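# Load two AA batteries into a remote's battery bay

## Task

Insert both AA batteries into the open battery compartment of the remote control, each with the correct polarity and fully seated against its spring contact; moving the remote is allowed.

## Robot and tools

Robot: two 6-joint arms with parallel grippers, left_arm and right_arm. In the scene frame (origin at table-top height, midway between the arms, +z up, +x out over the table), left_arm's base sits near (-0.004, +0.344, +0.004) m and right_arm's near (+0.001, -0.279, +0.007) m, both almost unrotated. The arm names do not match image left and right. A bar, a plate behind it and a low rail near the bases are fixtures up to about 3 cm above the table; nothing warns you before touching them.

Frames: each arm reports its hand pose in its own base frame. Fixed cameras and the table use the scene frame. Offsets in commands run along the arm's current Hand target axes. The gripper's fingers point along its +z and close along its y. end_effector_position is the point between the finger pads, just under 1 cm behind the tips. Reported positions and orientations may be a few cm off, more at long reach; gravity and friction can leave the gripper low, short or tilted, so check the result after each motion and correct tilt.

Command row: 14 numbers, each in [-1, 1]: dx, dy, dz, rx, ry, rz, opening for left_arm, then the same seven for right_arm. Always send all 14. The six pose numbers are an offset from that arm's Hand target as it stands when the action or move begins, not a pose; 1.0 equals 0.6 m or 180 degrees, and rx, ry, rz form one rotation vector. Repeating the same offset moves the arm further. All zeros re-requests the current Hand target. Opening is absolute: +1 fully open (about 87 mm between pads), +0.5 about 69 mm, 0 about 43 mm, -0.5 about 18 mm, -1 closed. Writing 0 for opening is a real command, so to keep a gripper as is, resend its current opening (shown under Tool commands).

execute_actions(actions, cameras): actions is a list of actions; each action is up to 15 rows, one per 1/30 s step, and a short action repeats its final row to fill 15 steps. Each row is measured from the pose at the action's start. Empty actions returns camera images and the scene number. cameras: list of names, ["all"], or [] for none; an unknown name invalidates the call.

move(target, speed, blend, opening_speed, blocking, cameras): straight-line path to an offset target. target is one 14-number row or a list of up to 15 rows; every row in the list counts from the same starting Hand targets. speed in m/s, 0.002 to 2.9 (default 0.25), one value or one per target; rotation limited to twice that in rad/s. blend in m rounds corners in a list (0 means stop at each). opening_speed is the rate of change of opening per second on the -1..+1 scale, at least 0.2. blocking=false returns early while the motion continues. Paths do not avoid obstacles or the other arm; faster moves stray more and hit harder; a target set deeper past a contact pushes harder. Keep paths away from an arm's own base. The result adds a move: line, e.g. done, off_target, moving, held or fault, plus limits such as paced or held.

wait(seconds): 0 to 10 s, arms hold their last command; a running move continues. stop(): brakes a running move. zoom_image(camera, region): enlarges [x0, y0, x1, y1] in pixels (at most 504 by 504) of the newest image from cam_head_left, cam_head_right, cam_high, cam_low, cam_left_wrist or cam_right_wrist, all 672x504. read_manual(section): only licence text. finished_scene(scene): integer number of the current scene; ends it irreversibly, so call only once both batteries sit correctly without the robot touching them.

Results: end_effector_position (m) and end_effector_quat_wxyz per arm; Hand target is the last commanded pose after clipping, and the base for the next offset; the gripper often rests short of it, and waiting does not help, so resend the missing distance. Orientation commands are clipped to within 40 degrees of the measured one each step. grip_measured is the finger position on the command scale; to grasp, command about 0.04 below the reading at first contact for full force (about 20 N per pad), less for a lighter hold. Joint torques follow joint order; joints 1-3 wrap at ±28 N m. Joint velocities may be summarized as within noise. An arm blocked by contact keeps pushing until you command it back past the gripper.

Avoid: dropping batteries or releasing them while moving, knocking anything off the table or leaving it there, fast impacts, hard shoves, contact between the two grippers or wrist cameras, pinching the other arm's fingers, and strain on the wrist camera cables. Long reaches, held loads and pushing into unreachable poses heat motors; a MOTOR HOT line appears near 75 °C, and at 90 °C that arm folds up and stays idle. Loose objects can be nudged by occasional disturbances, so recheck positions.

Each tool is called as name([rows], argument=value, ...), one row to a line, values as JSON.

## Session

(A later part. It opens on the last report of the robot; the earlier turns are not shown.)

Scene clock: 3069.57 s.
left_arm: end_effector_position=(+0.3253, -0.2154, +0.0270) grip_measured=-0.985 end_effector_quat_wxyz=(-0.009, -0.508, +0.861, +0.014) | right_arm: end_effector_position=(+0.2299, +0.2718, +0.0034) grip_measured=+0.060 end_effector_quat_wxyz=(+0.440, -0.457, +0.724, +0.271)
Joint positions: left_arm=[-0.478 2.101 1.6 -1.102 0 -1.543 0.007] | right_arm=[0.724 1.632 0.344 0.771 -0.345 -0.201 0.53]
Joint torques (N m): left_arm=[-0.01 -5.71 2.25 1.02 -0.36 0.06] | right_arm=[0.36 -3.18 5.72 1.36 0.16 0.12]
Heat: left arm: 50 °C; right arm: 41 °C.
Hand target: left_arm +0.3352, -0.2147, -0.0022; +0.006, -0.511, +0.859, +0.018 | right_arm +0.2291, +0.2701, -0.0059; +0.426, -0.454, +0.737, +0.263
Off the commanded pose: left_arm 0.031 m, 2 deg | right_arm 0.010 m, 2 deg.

move([
  [0,0,-0.1067,0,0,0,-1.0,0,0,0,0,0,0,0.0],
  [0.0897,0.0263,-0.1067,0,0,0,-0.85,0,0,0,0,0,0,0.0],
], speed=0.12, blend=0.01, cameras=["cam_left_wrist"])

Scene clock: 3077.83 s.
left_arm: end_effector_position=(+0.2936, -0.2567, +0.0424) grip_measured=-0.851 end_effector_quat_wxyz=(-0.009, -0.504, +0.863, +0.035) | right_arm: end_effector_position=(+0.2299, +0.2718, +0.0034) grip_measured=+0.060 end_effector_quat_wxyz=(+0.440, -0.457, +0.724, +0.271)
Joint positions: left_arm=[-0.618 2.103 1.668 -1.207 -0.013 -1.677 0.075] | right_arm=[0.724 1.632 0.344 0.771 -0.345 -0.201 0.53]
Joint torques (N m): left_arm=[-0.2 -15.43 4.86 0.03 -0.19 -0.04] | right_arm=[0.36 -3.17 5.72 1.36 0.15 0.13]
Heat: left arm: 50 °C; right arm: 41 °C.
Hand target: left_arm +0.2962, -0.2568, +0.0607; +0.006, -0.511, +0.859, +0.017 | right_arm +0.2291, +0.2701, -0.0059; +0.426, -0.454, +0.737, +0.263
Off the commanded pose: left_arm 0.018 m, 3 deg | right_arm 0.010 m, 2 deg.
move: off_target (left_arm); target 2's new opening was sent with left_arm's hand 0.018 m and 3 deg from that target
Images, in order (width x height): cam_left_wrist 672x504.

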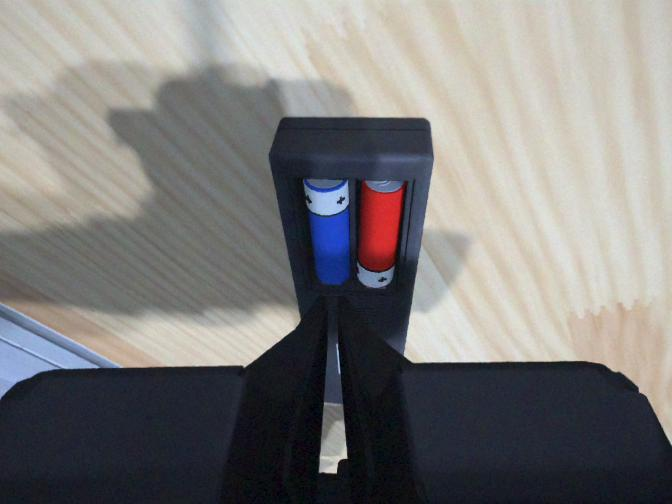

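move([
  [-0.0333,0.004,0,0,0,0,-0.85,0,0,0,0,0,0,0.0],
  [-0.0333,0.004,0.055,0,0,0,-0.85,0,0,0,0,0,0,0.0],
], speed=0.1, cameras=["cam_left_wrist"])

Scene clock: 3082.77 s.
left_arm: end_effector_position=(+0.2914, -0.2364, +0.0272) grip_measured=-0.850 end_effector_quat_wxyz=(-0.016, -0.507, +0.861, +0.039) | right_arm: end_effector_position=(+0.2298, +0.2718, +0.0034) grip_measured=+0.060 end_effector_quat_wxyz=(+0.440, -0.457, +0.724, +0.271)
Joint positions: left_arm=[-0.573 2.078 1.565 -1.142 -0.006 -1.639 0.075] | right_arm=[0.724 1.632 0.344 0.771 -0.345 -0.2 0.53]
Joint torques (N m): left_arm=[0.62 -12.03 3.63 0.57 -0.3 0.14] | right_arm=[0.36 -3.17 5.72 1.36 0.16 0.13]
Heat: left arm: 51 °C; right arm: 41 °C.
Hand target: left_arm +0.3034, -0.2369, +0.0284; +0.006, -0.511, +0.859, +0.018 | right_arm +0.2291, +0.2701, -0.0059; +0.426, -0.454, +0.737, +0.263
Off the commanded pose: left_arm 0.012 m, 4 deg | right_arm 0.010 m, 2 deg.
move: off_target (left_arm)
Images, in order (width x height): cam_left_wrist 672x504.

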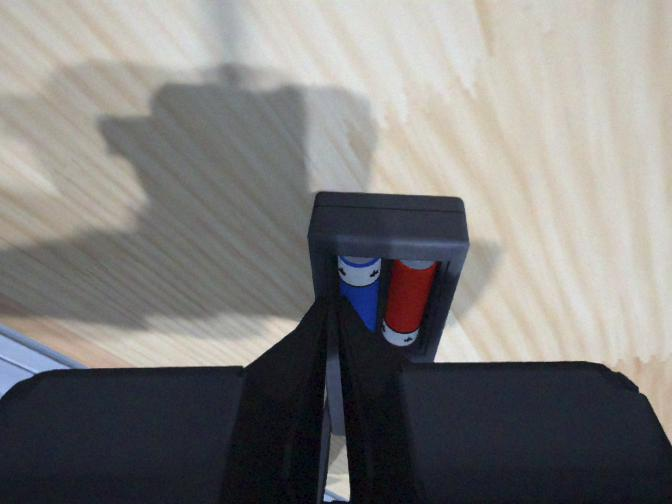

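move([
  [0,0,-0.06,0,0,0,-0.85,0,0,0,0,0,0,0.0],
  [0.0218,-0.0165,-0.1622,0,0,0,-0.85,0,0,0,0,0,0,0.0],
], speed=0.15, blend=0.02, cameras=["cam_left_wrist"])

zoom_image(camera="cam_left_wrist", region=[260, 20, 400, 160])

Scene clock: 3109.27 s.
left_arm: end_effector_position=(+0.3032, -0.2552, +0.1218) grip_measured=-0.850 end_effector_quat_wxyz=(-0.003, -0.507, +0.862, +0.017) | right_arm: end_effector_position=(+0.2298, +0.2718, +0.0034) grip_measured=+0.060 end_effector_quat_wxyz=(+0.440, -0.457, +0.724, +0.271)
Joint positions: left_arm=[-0.599 2.078 1.946 -1.473 -0.009 -1.662 0.075] | right_arm=[0.724 1.632 0.344 0.771 -0.345 -0.2 0.53]
Joint torques (N m): left_arm=[-0.57 -9.65 7.09 0.05 -0.23 -0.04] | right_arm=[0.36 -3.18 5.71 1.36 0.16 0.13]
Heat: left arm: 53 °C; right arm: 40 °C.
Hand target: left_arm +0.3066, -0.2566, +0.1250; +0.006, -0.511, +0.859, +0.018 | right_arm +0.2291, +0.2701, -0.0059; +0.426, -0.454, +0.737, +0.263
Off the commanded pose: left_arm 0.005 m, 1 deg | right_arm 0.010 m, 2 deg.
move: done; blend cut to 0.0178 m at target 1
Images, in order (width x height): cam_left_wrist 672x504.

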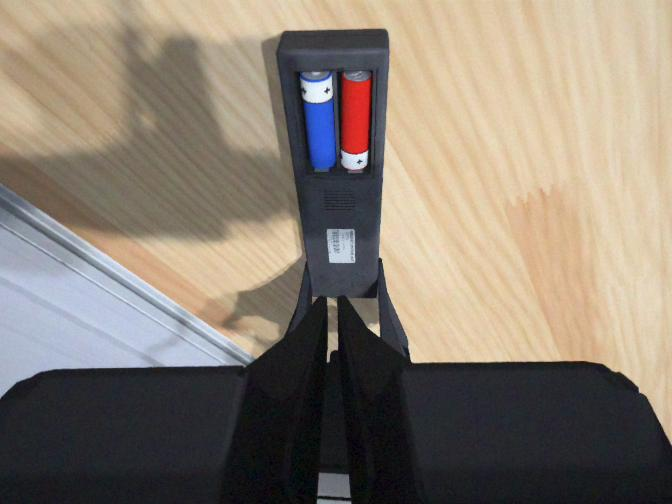

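Scaled by 3.600.

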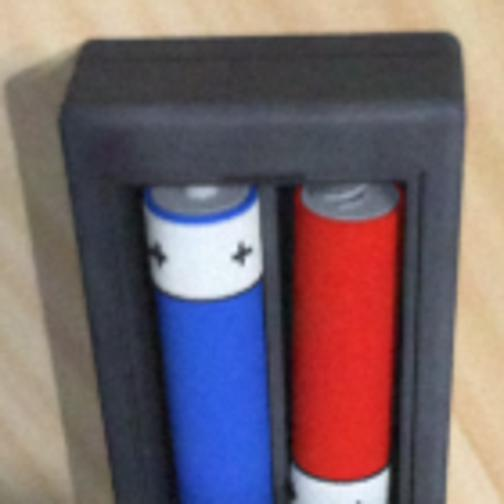

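move([
  [-0.0433,0.0147,0.03,0,0,0,-0.85,0,0,0,0,0,0,0.0],
  [-0.0433,0.0147,0.15,0,0,0,-0.85,0,0,0,0,0,0,0.0],
], speed=0.12, blend=0.01, cameras=["cam_left_wrist"])

Scene clock: 3151.57 s.
left_arm: end_effector_position=(+0.3038, -0.2277, +0.0283) grip_measured=-0.850 end_effector_quat_wxyz=(-0.008, -0.510, +0.859, +0.031) | right_arm: end_effector_position=(+0.2298, +0.2718, +0.0034) grip_measured=+0.060 end_effector_quat_wxyz=(+0.440, -0.457, +0.724, +0.271)
Joint positions: left_arm=[-0.54 2.078 1.572 -1.127 -0.015 -1.612 0.075] | right_arm=[0.724 1.632 0.344 0.771 -0.345 -0.2 0.53]
Joint torques (N m): left_arm=[0.61 -12.63 4.72 0.24 -0.2 0.19] | right_arm=[0.36 -3.17 5.72 1.36 0.16 0.13]
Heat: left arm: 53 °C; right arm: 40 °C.
Hand target: left_arm +0.3106, -0.2263, +0.0359; +0.006, -0.511, +0.859, +0.017 | right_arm +0.2291, +0.2701, -0.0059; +0.426, -0.454, +0.737, +0.263
Off the commanded pose: left_arm 0.010 m, 2 deg | right_arm 0.010 m, 2 deg.
move: done
Images, in order (width x height): cam_left_wrist 672x504.

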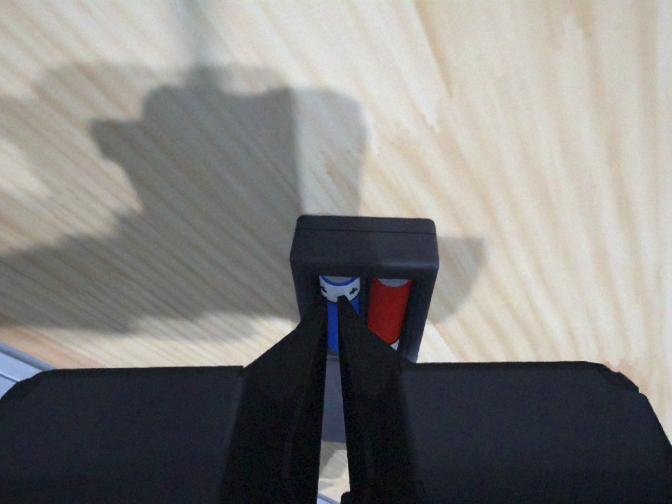

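execute_actions([
  [[-0.005,-0.007,0.02,0,0,0,-0.85,0,0,0,0,0,0,0.0]],
  [[0.02,-0.003,0.03,0,0,0,-0.85,0,0,0,0,0,0,0.0]],
], cameras=["cam_low", "cam_left_wrist"])

execute_actions([
  [[0.015,-0.003,0.03,0,0,0,-0.85,0,0,0,0,0,0,0.0]],
], cameras=[])

execute_actions([
  [[0.01,-0.002,0.02,0,0,0,-0.85,0,0,0,0,0,0,0.0]],
], cameras=["cam_low"])

Scene clock: 3157.47 s.
left_arm: end_effector_position=(+0.3054, -0.2302, +0.0255) grip_measured=-0.850 end_effector_quat_wxyz=(-0.008, -0.506, +0.862, +0.023) | right_arm: end_effector_position=(+0.2298, +0.2718, +0.0034) grip_measured=+0.060 end_effector_quat_wxyz=(+0.440, -0.457, +0.724, +0.271)
Joint positions: left_arm=[-0.541 2.078 1.56 -1.1 -0.008 -1.602 0.075] | right_arm=[0.724 1.632 0.344 0.771 -0.345 -0.2 0.53]
Joint torques (N m): left_arm=[-1.4 -7.5 2.33 0.9 -0.25 -0.13] | right_arm=[0.35 -3.17 5.72 1.36 0.16 0.13]
Heat: left arm: 54 °C; right arm: 40 °C.
Hand target: left_arm +0.3113, -0.2360, +0.0057; +0.006, -0.511, +0.859, +0.017 | right_arm +0.2291, +0.2701, -0.0059; +0.426, -0.454, +0.737, +0.263
Off the commanded pose: left_arm 0.022 m, 2 deg | right_arm 0.010 m, 2 deg.
Images, in order (width x height): cam_low 672x504, cam_left_wrist 672x504.

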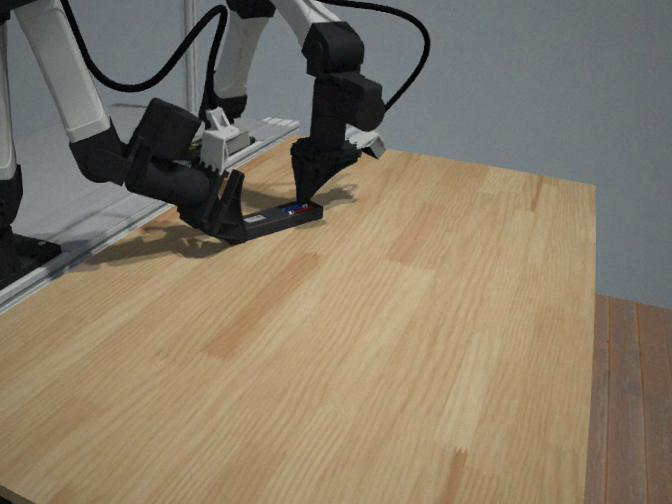

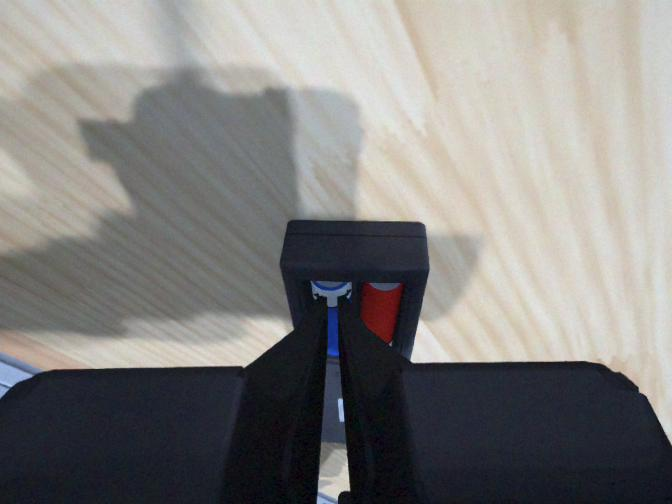

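Scene clock: 3158.17 s.
left_arm: end_effector_position=(+0.3052, -0.2304, +0.0250) grip_measured=-0.850 end_effector_quat_wxyz=(-0.005, -0.510, +0.860, +0.018) | right_arm: end_effector_position=(+0.2298, +0.2718, +0.0034) grip_measured=+0.060 end_effector_quat_wxyz=(+0.440, -0.457, +0.724, +0.271)
Joint positions: left_arm=[-0.542 2.067 1.542 -1.082 -0.009 -1.613 0.075] | right_arm=[0.724 1.632 0.344 0.771 -0.345 -0.2 0.53]
Joint torques (N m): left_arm=[-3.4 -4.18 1.05 1.28 -0.24 -0.23] | right_arm=[0.36 -3.18 5.72 1.36 0.16 0.13]
Heat: left arm: 54 °C; right arm: 40 °C.
Hand target: left_arm +0.3085, -0.2442, -0.0126; +0.006, -0.511, +0.859, +0.017 | right_arm +0.2291, +0.2701, -0.0059; +0.426, -0.454, +0.737, +0.263
Off the commanded pose: left_arm 0.040 m, 1 deg | right_arm 0.010 m, 2 deg.
No camera images: "cameras" was empty.

Scene clock: 3158.87 s.
left_arm: end_effector_position=(+0.3049, -0.2307, +0.0248) grip_measured=-0.850 end_effector_quat_wxyz=(+0.001, -0.512, +0.859, +0.016) | right_arm: end_effector_position=(+0.2298, +0.2718, +0.0034) grip_measured=+0.060 end_effector_quat_wxyz=(+0.440, -0.457, +0.724, +0.271)
Joint positions: left_arm=[-0.547 2.057 1.528 -1.069 -0.018 -1.621 0.075] | right_arm=[0.724 1.632 0.344 0.771 -0.345 -0.2 0.53]
Joint torques (N m): left_arm=[-4.25 -1.89 0.32 1.5 -0.13 -0.29] | right_arm=[0.36 -3.17 5.72 1.36 0.16 0.13]
Heat: left arm: 53 °C; right arm: 40 °C.
Hand target: left_arm +0.3065, -0.2497, -0.0248; +0.006, -0.511, +0.859, +0.017 | right_arm +0.2291, +0.2701, -0.0059; +0.426, -0.454, +0.737, +0.263
Off the commanded pose: left_arm 0.053 m, 1 deg | right_arm 0.010 m, 2 deg.
Images, in order (width x height): cam_low 672x504.

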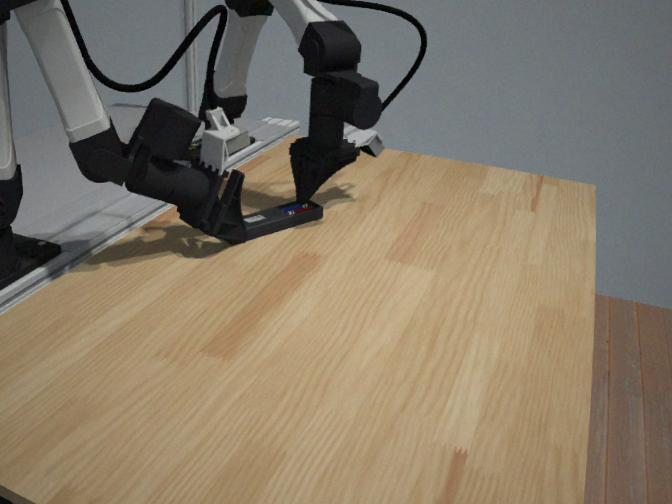

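move([
  [-0.0201,0.0084,-0.1575,0,0,0,-0.85,0,0,0,0,0,0,0.0],
  [0.014,-0.0167,-0.1585,0,0,0,-0.85,0,0,0,0,0,0,0.0],
  [0.0155,-0.018,-0.1022,0,0,0,-0.85,0,0,0,0,0,0,0.0],
], speed=0.12, blend=0.01, cameras=["cam_left_wrist"])

Scene clock: 3171.23 s.
left_arm: end_effector_position=(+0.3093, -0.2616, +0.0390) grip_measured=-0.850 end_effector_quat_wxyz=(+0.005, -0.505, +0.863, +0.021) | right_arm: end_effector_position=(+0.2298, +0.2718, +0.0034) grip_measured=+0.060 end_effector_quat_wxyz=(+0.440, -0.457, +0.724, +0.271)
Joint positions: left_arm=[-0.611 2.131 1.701 -1.175 -0.027 -1.671 0.075] | right_arm=[0.724 1.632 0.344 0.771 -0.345 -0.2 0.53]
Joint torques (N m): left_arm=[-0.24 -9.84 5.18 0.3 -0.04 -0.04] | right_arm=[0.36 -3.18 5.72 1.36 0.16 0.13]
Heat: left arm: 51 °C; right arm: 40 °C.
Hand target: left_arm +0.3121, -0.2650, +0.0360; +0.006, -0.511, +0.859, +0.017 | right_arm +0.2291, +0.2701, -0.0059; +0.426, -0.454, +0.737, +0.263
Off the commanded pose: left_arm 0.005 m, 1 deg | right_arm 0.010 m, 2 deg.
move: done
Images, in order (width x height): cam_left_wrist 672x504.

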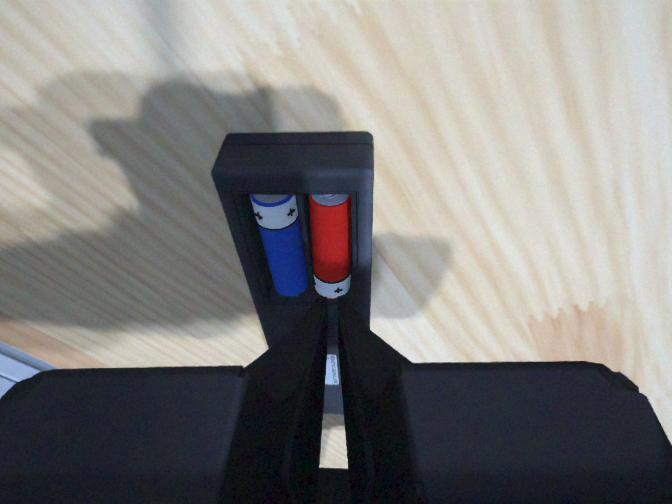

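execute_actions([
  [[0.0108,-0.002,0.02,0,0,0,-0.85,0,0,0,0,0,0,0.0]],
  [[-0.012,-0.004,0.03,0,0,0,-0.85,0,0,0,0,0,0,0.0]],
], cameras=["cam_low", "cam_left_wrist"])

execute_actions([
  [[-0.01,-0.005,0.025,0,0,0,-0.85,0,0,0,0,0,0,0.0]],
], cameras=[])

execute_actions([
  [[-0.01,-0.004,0.02,0,0,0,-0.85,0,0,0,0,0,0,0.0]],
], cameras=["cam_low"])

Scene clock: 3176.97 s.
left_arm: end_effector_position=(+0.3077, -0.2642, +0.0265) grip_measured=-0.850 end_effector_quat_wxyz=(-0.005, -0.508, +0.861, +0.019) | right_arm: end_effector_position=(+0.2298, +0.2718, +0.0034) grip_measured=+0.060 end_effector_quat_wxyz=(+0.440, -0.457, +0.724, +0.271)
Joint positions: left_arm=[-0.61 2.146 1.67 -1.134 -0.006 -1.677 0.075] | right_arm=[0.724 1.632 0.344 0.771 -0.345 -0.2 0.53]
Joint torques (N m): left_arm=[0.09 -7.76 2.76 0.81 -0.26 0.06] | right_arm=[0.36 -3.18 5.72 1.36 0.16 0.12]
Heat: left arm: 50 °C; right arm: 40 °C.
Hand target: left_arm +0.3154, -0.2650, +0.0059; +0.006, -0.511, +0.859, +0.017 | right_arm +0.2291, +0.2701, -0.0059; +0.426, -0.454, +0.737, +0.263
Off the commanded pose: left_arm 0.022 m, 1 deg | right_arm 0.010 m, 2 deg.
Images, in order (width x height): cam_low 672x504, cam_left_wrist 672x504.

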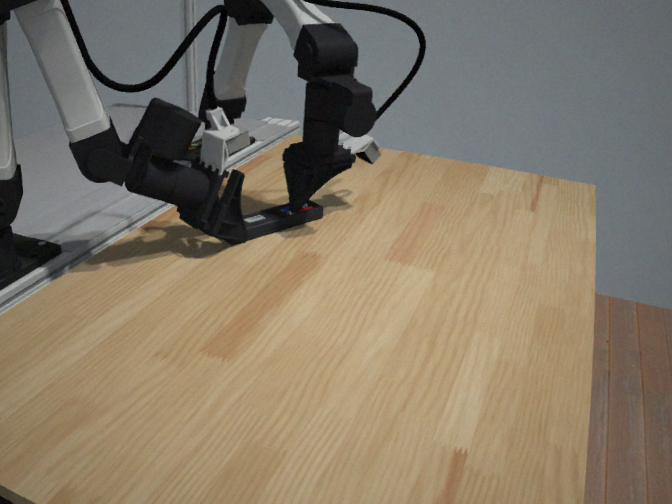

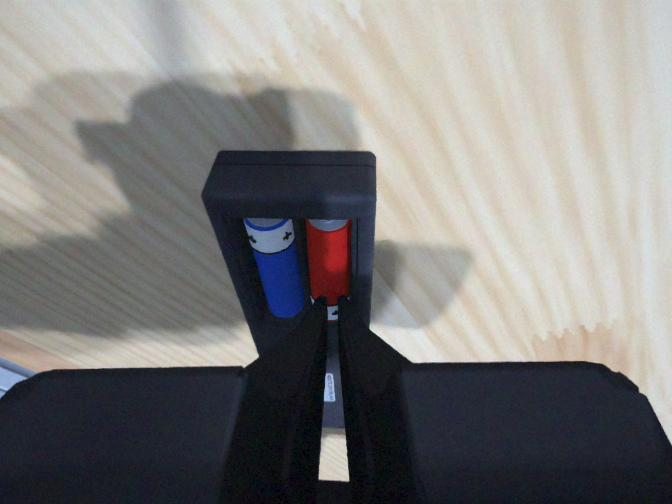

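Scene clock: 3177.67 s.
left_arm: end_effector_position=(+0.3080, -0.2637, +0.0257) grip_measured=-0.850 end_effector_quat_wxyz=(-0.019, -0.507, +0.862, +0.011) | right_arm: end_effector_position=(+0.2298, +0.2718, +0.0034) grip_measured=+0.060 end_effector_quat_wxyz=(+0.440, -0.457, +0.724, +0.271)
Joint positions: left_arm=[-0.594 2.145 1.66 -1.122 0.026 -1.657 0.075] | right_arm=[0.724 1.632 0.344 0.771 -0.345 -0.2 0.53]
Joint torques (N m): left_arm=[0.12 -5.71 1.7 1.1 -0.59 0.04] | right_arm=[0.36 -3.17 5.72 1.36 0.15 0.12]
Heat: left arm: 50 °C; right arm: 40 °C.
Hand target: left_arm +0.3208, -0.2606, -0.0090; +0.006, -0.511, +0.859, +0.017 | right_arm +0.2291, +0.2701, -0.0059; +0.426, -0.454, +0.737, +0.263
Off the commanded pose: left_arm 0.037 m, 3 deg | right_arm 0.010 m, 2 deg.
No camera images: "cameras" was empty.

Scene clock: 3178.37 s.
left_arm: end_effector_position=(+0.3081, -0.2633, +0.0252) grip_measured=-0.850 end_effector_quat_wxyz=(-0.033, -0.505, +0.862, +0.002) | right_arm: end_effector_position=(+0.2298, +0.2718, +0.0034) grip_measured=+0.060 end_effector_quat_wxyz=(+0.440, -0.457, +0.724, +0.271)
Joint positions: left_arm=[-0.579 2.144 1.651 -1.11 0.058 -1.638 0.075] | right_arm=[0.724 1.632 0.344 0.771 -0.345 -0.2 0.53]
Joint torques (N m): left_arm=[0.2 -4 1.21 1.28 -0.92 0.01] | right_arm=[0.36 -3.18 5.72 1.36 0.16 0.12]
Heat: left arm: 50 °C; right arm: 40 °C.
Hand target: left_arm +0.3255, -0.2562, -0.0209; +0.006, -0.511, +0.859, +0.018 | right_arm +0.2291, +0.2701, -0.0059; +0.426, -0.454, +0.737, +0.263
Off the commanded pose: left_arm 0.050 m, 5 deg | right_arm 0.010 m, 2 deg.
Images, in order (width x height): cam_low 672x504.

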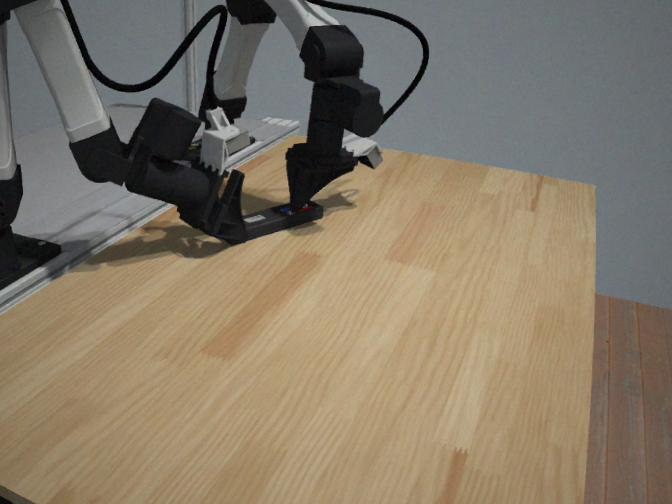

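move([
  [0.02,0.0,-0.075,0,0,0,-0.85,0,0,0,0,0,0,0.0],
  [0.0,0.0,-0.25,0,0,0,-0.85,0,0,0,0,0,0,0.0],
], speed=0.15, blend=0.02, cameras=["cam_left_wrist", "cam_low", "cam_right_wrist"])

zoom_image(camera="cam_low", region=[250, 170, 340, 240])

zoom_image(camera="cam_right_wrist", region=[260, 0, 400, 70])

Scene clock: 3183.23 s.
left_arm: end_effector_position=(+0.3212, -0.2648, +0.1284) grip_measured=-0.850 end_effector_quat_wxyz=(-0.001, -0.507, +0.862, +0.014) | right_arm: end_effector_position=(+0.2298, +0.2718, +0.0034) grip_measured=+0.060 end_effector_quat_wxyz=(+0.440, -0.457, +0.724, +0.271)
Joint positions: left_arm=[-0.594 2.173 2.122 -1.546 -0.01 -1.658 0.075] | right_arm=[0.724 1.632 0.344 0.771 -0.345 -0.2 0.53]
Joint torques (N m): left_arm=[0.72 -9.78 6.95 0.07 -0.23 0.1] | right_arm=[0.38 -3.18 5.72 1.36 0.15 0.12]
Heat: left arm: 50 °C; right arm: 40 °C.
Hand target: left_arm +0.3269, -0.2615, +0.1290; +0.006, -0.511, +0.859, +0.017 | right_arm +0.2291, +0.2701, -0.0059; +0.426, -0.454, +0.737, +0.263
Off the commanded pose: left_arm 0.006 m, 1 deg | right_arm 0.010 m, 2 deg.
move: done
Images, in order (width x height): cam_low 672x504, cam_left_wrist 672x504, cam_right_wrist 672x504.

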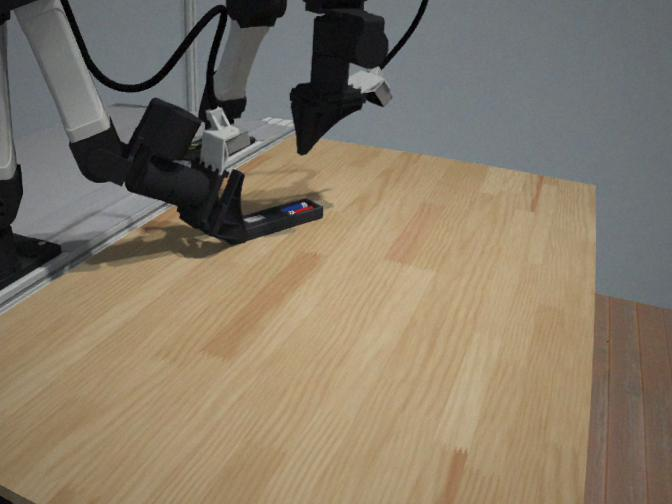

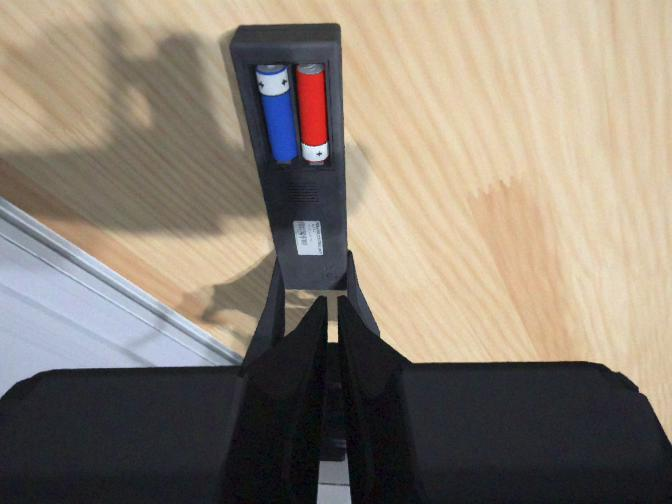

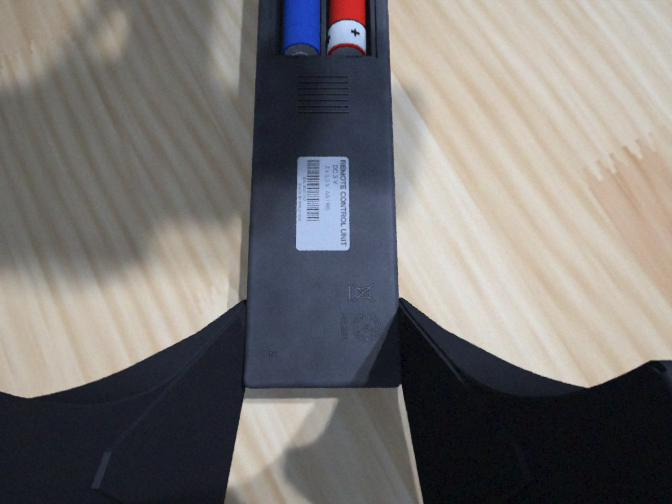

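Scaled by 5.600.

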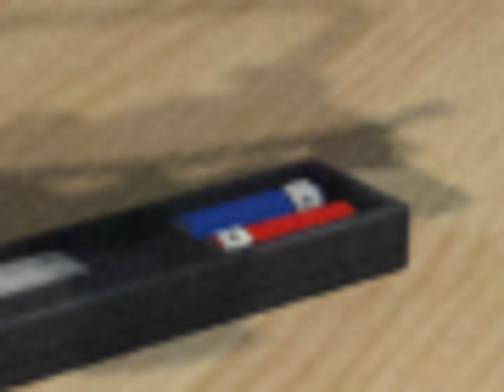

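Scaled by 3.600.

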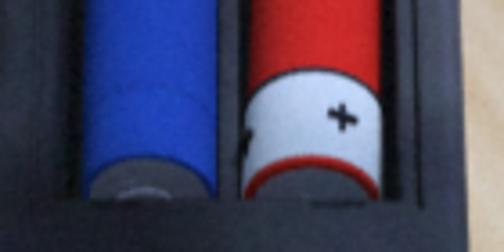

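execute_actions([
  [[0,0,0,0,0,0,-0.85,-0.0152,0,-0.0052,0,0,0,0.0]],
  [[0,0,0,0,0,0,-0.85,0,0,0,0,0,0,0.35]],
])

move(target=[0,0,-0.05,0,0,0,-0.85,-0.02,0,-0.12,0,0,0,0.35], speed=0.15, cameras=["cam_right_wrist", "cam_high"])

Scene clock: 3189.00 s.
left_arm: end_effector_position=(+0.3210, -0.2647, +0.1284) grip_measured=-0.850 end_effector_quat_wxyz=(-0.001, -0.507, +0.862, +0.014) | right_arm: end_effector_position=(+0.2306, +0.2715, +0.0037) grip_measured=+0.350 end_effector_quat_wxyz=(+0.434, -0.456, +0.730, +0.265)
Joint positions: left_arm=[-0.594 2.173 2.122 -1.547 -0.01 -1.658 0.075] | right_arm=[0.729 1.617 0.361 0.72 -0.33 -0.2 0.675]
Joint torques (N m): left_arm=[0.73 -9.8 6.98 0.06 -0.23 0.11] | right_arm=[0.18 -5.76 6.06 1.23 0.01 0.14]
Heat: left arm: 50 °C; right arm: 39 °C.
Hand target: left_arm +0.3268, -0.2615, +0.1290; +0.006, -0.511, +0.859, +0.017 | right_arm +0.2299, +0.2717, +0.0034; +0.426, -0.454, +0.737, +0.263
Off the commanded pose: left_arm 0.007 m, 1 deg | right_arm 0.001 m, 1 deg.

Scene clock: 3190.43 s.
left_arm: end_effector_position=(+0.3219, -0.2653, +0.1307) grip_measured=-0.850 end_effector_quat_wxyz=(+0.000, -0.507, +0.862, +0.012) | right_arm: end_effector_position=(+0.2027, +0.2194, +0.0433) grip_measured=+0.350 end_effector_quat_wxyz=(+0.415, -0.447, +0.748, +0.260)
Joint positions: left_arm=[-0.594 2.173 2.131 -1.55 -0.01 -1.658 0.075] | right_arm=[0.625 1.136 0.303 0.233 -0.4 -0.239 0.675]
Joint torques (N m): left_arm=[0.83 -16.14 7.19 0.08 -0.14 0.08] | right_arm=[-0.79 -3.67 6.75 1.66 -0.33 -0.1]
Heat: left arm: 50 °C; right arm: 40 °C.
Hand target: left_arm +0.3270, -0.2626, +0.1590; +0.006, -0.511, +0.859, +0.018 | right_arm +0.2046, +0.2213, +0.0498; +0.426, -0.454, +0.737, +0.263
Off the commanded pose: left_arm 0.029 m, 1 deg | right_arm 0.007 m, 2 deg.
joint sent to its limit (left arm) — joint 4 (wrist pitch), lower limit. The joint targets are off in orientation, not in position.
move: off_target (left_arm)
Images, in order (width x height): cam_high 672x504, cam_right_wrist 672x504.

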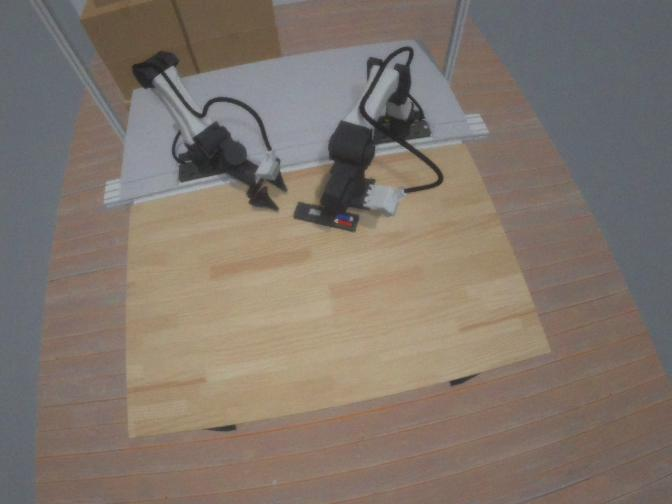

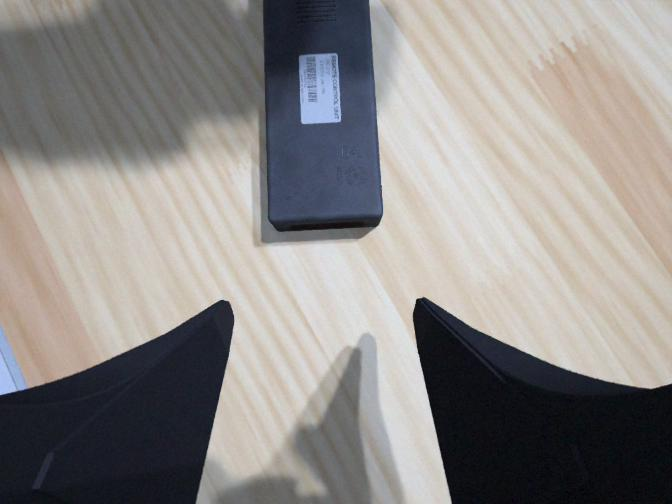

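finished_scene(scene=1)

The scene is finished: the task was done.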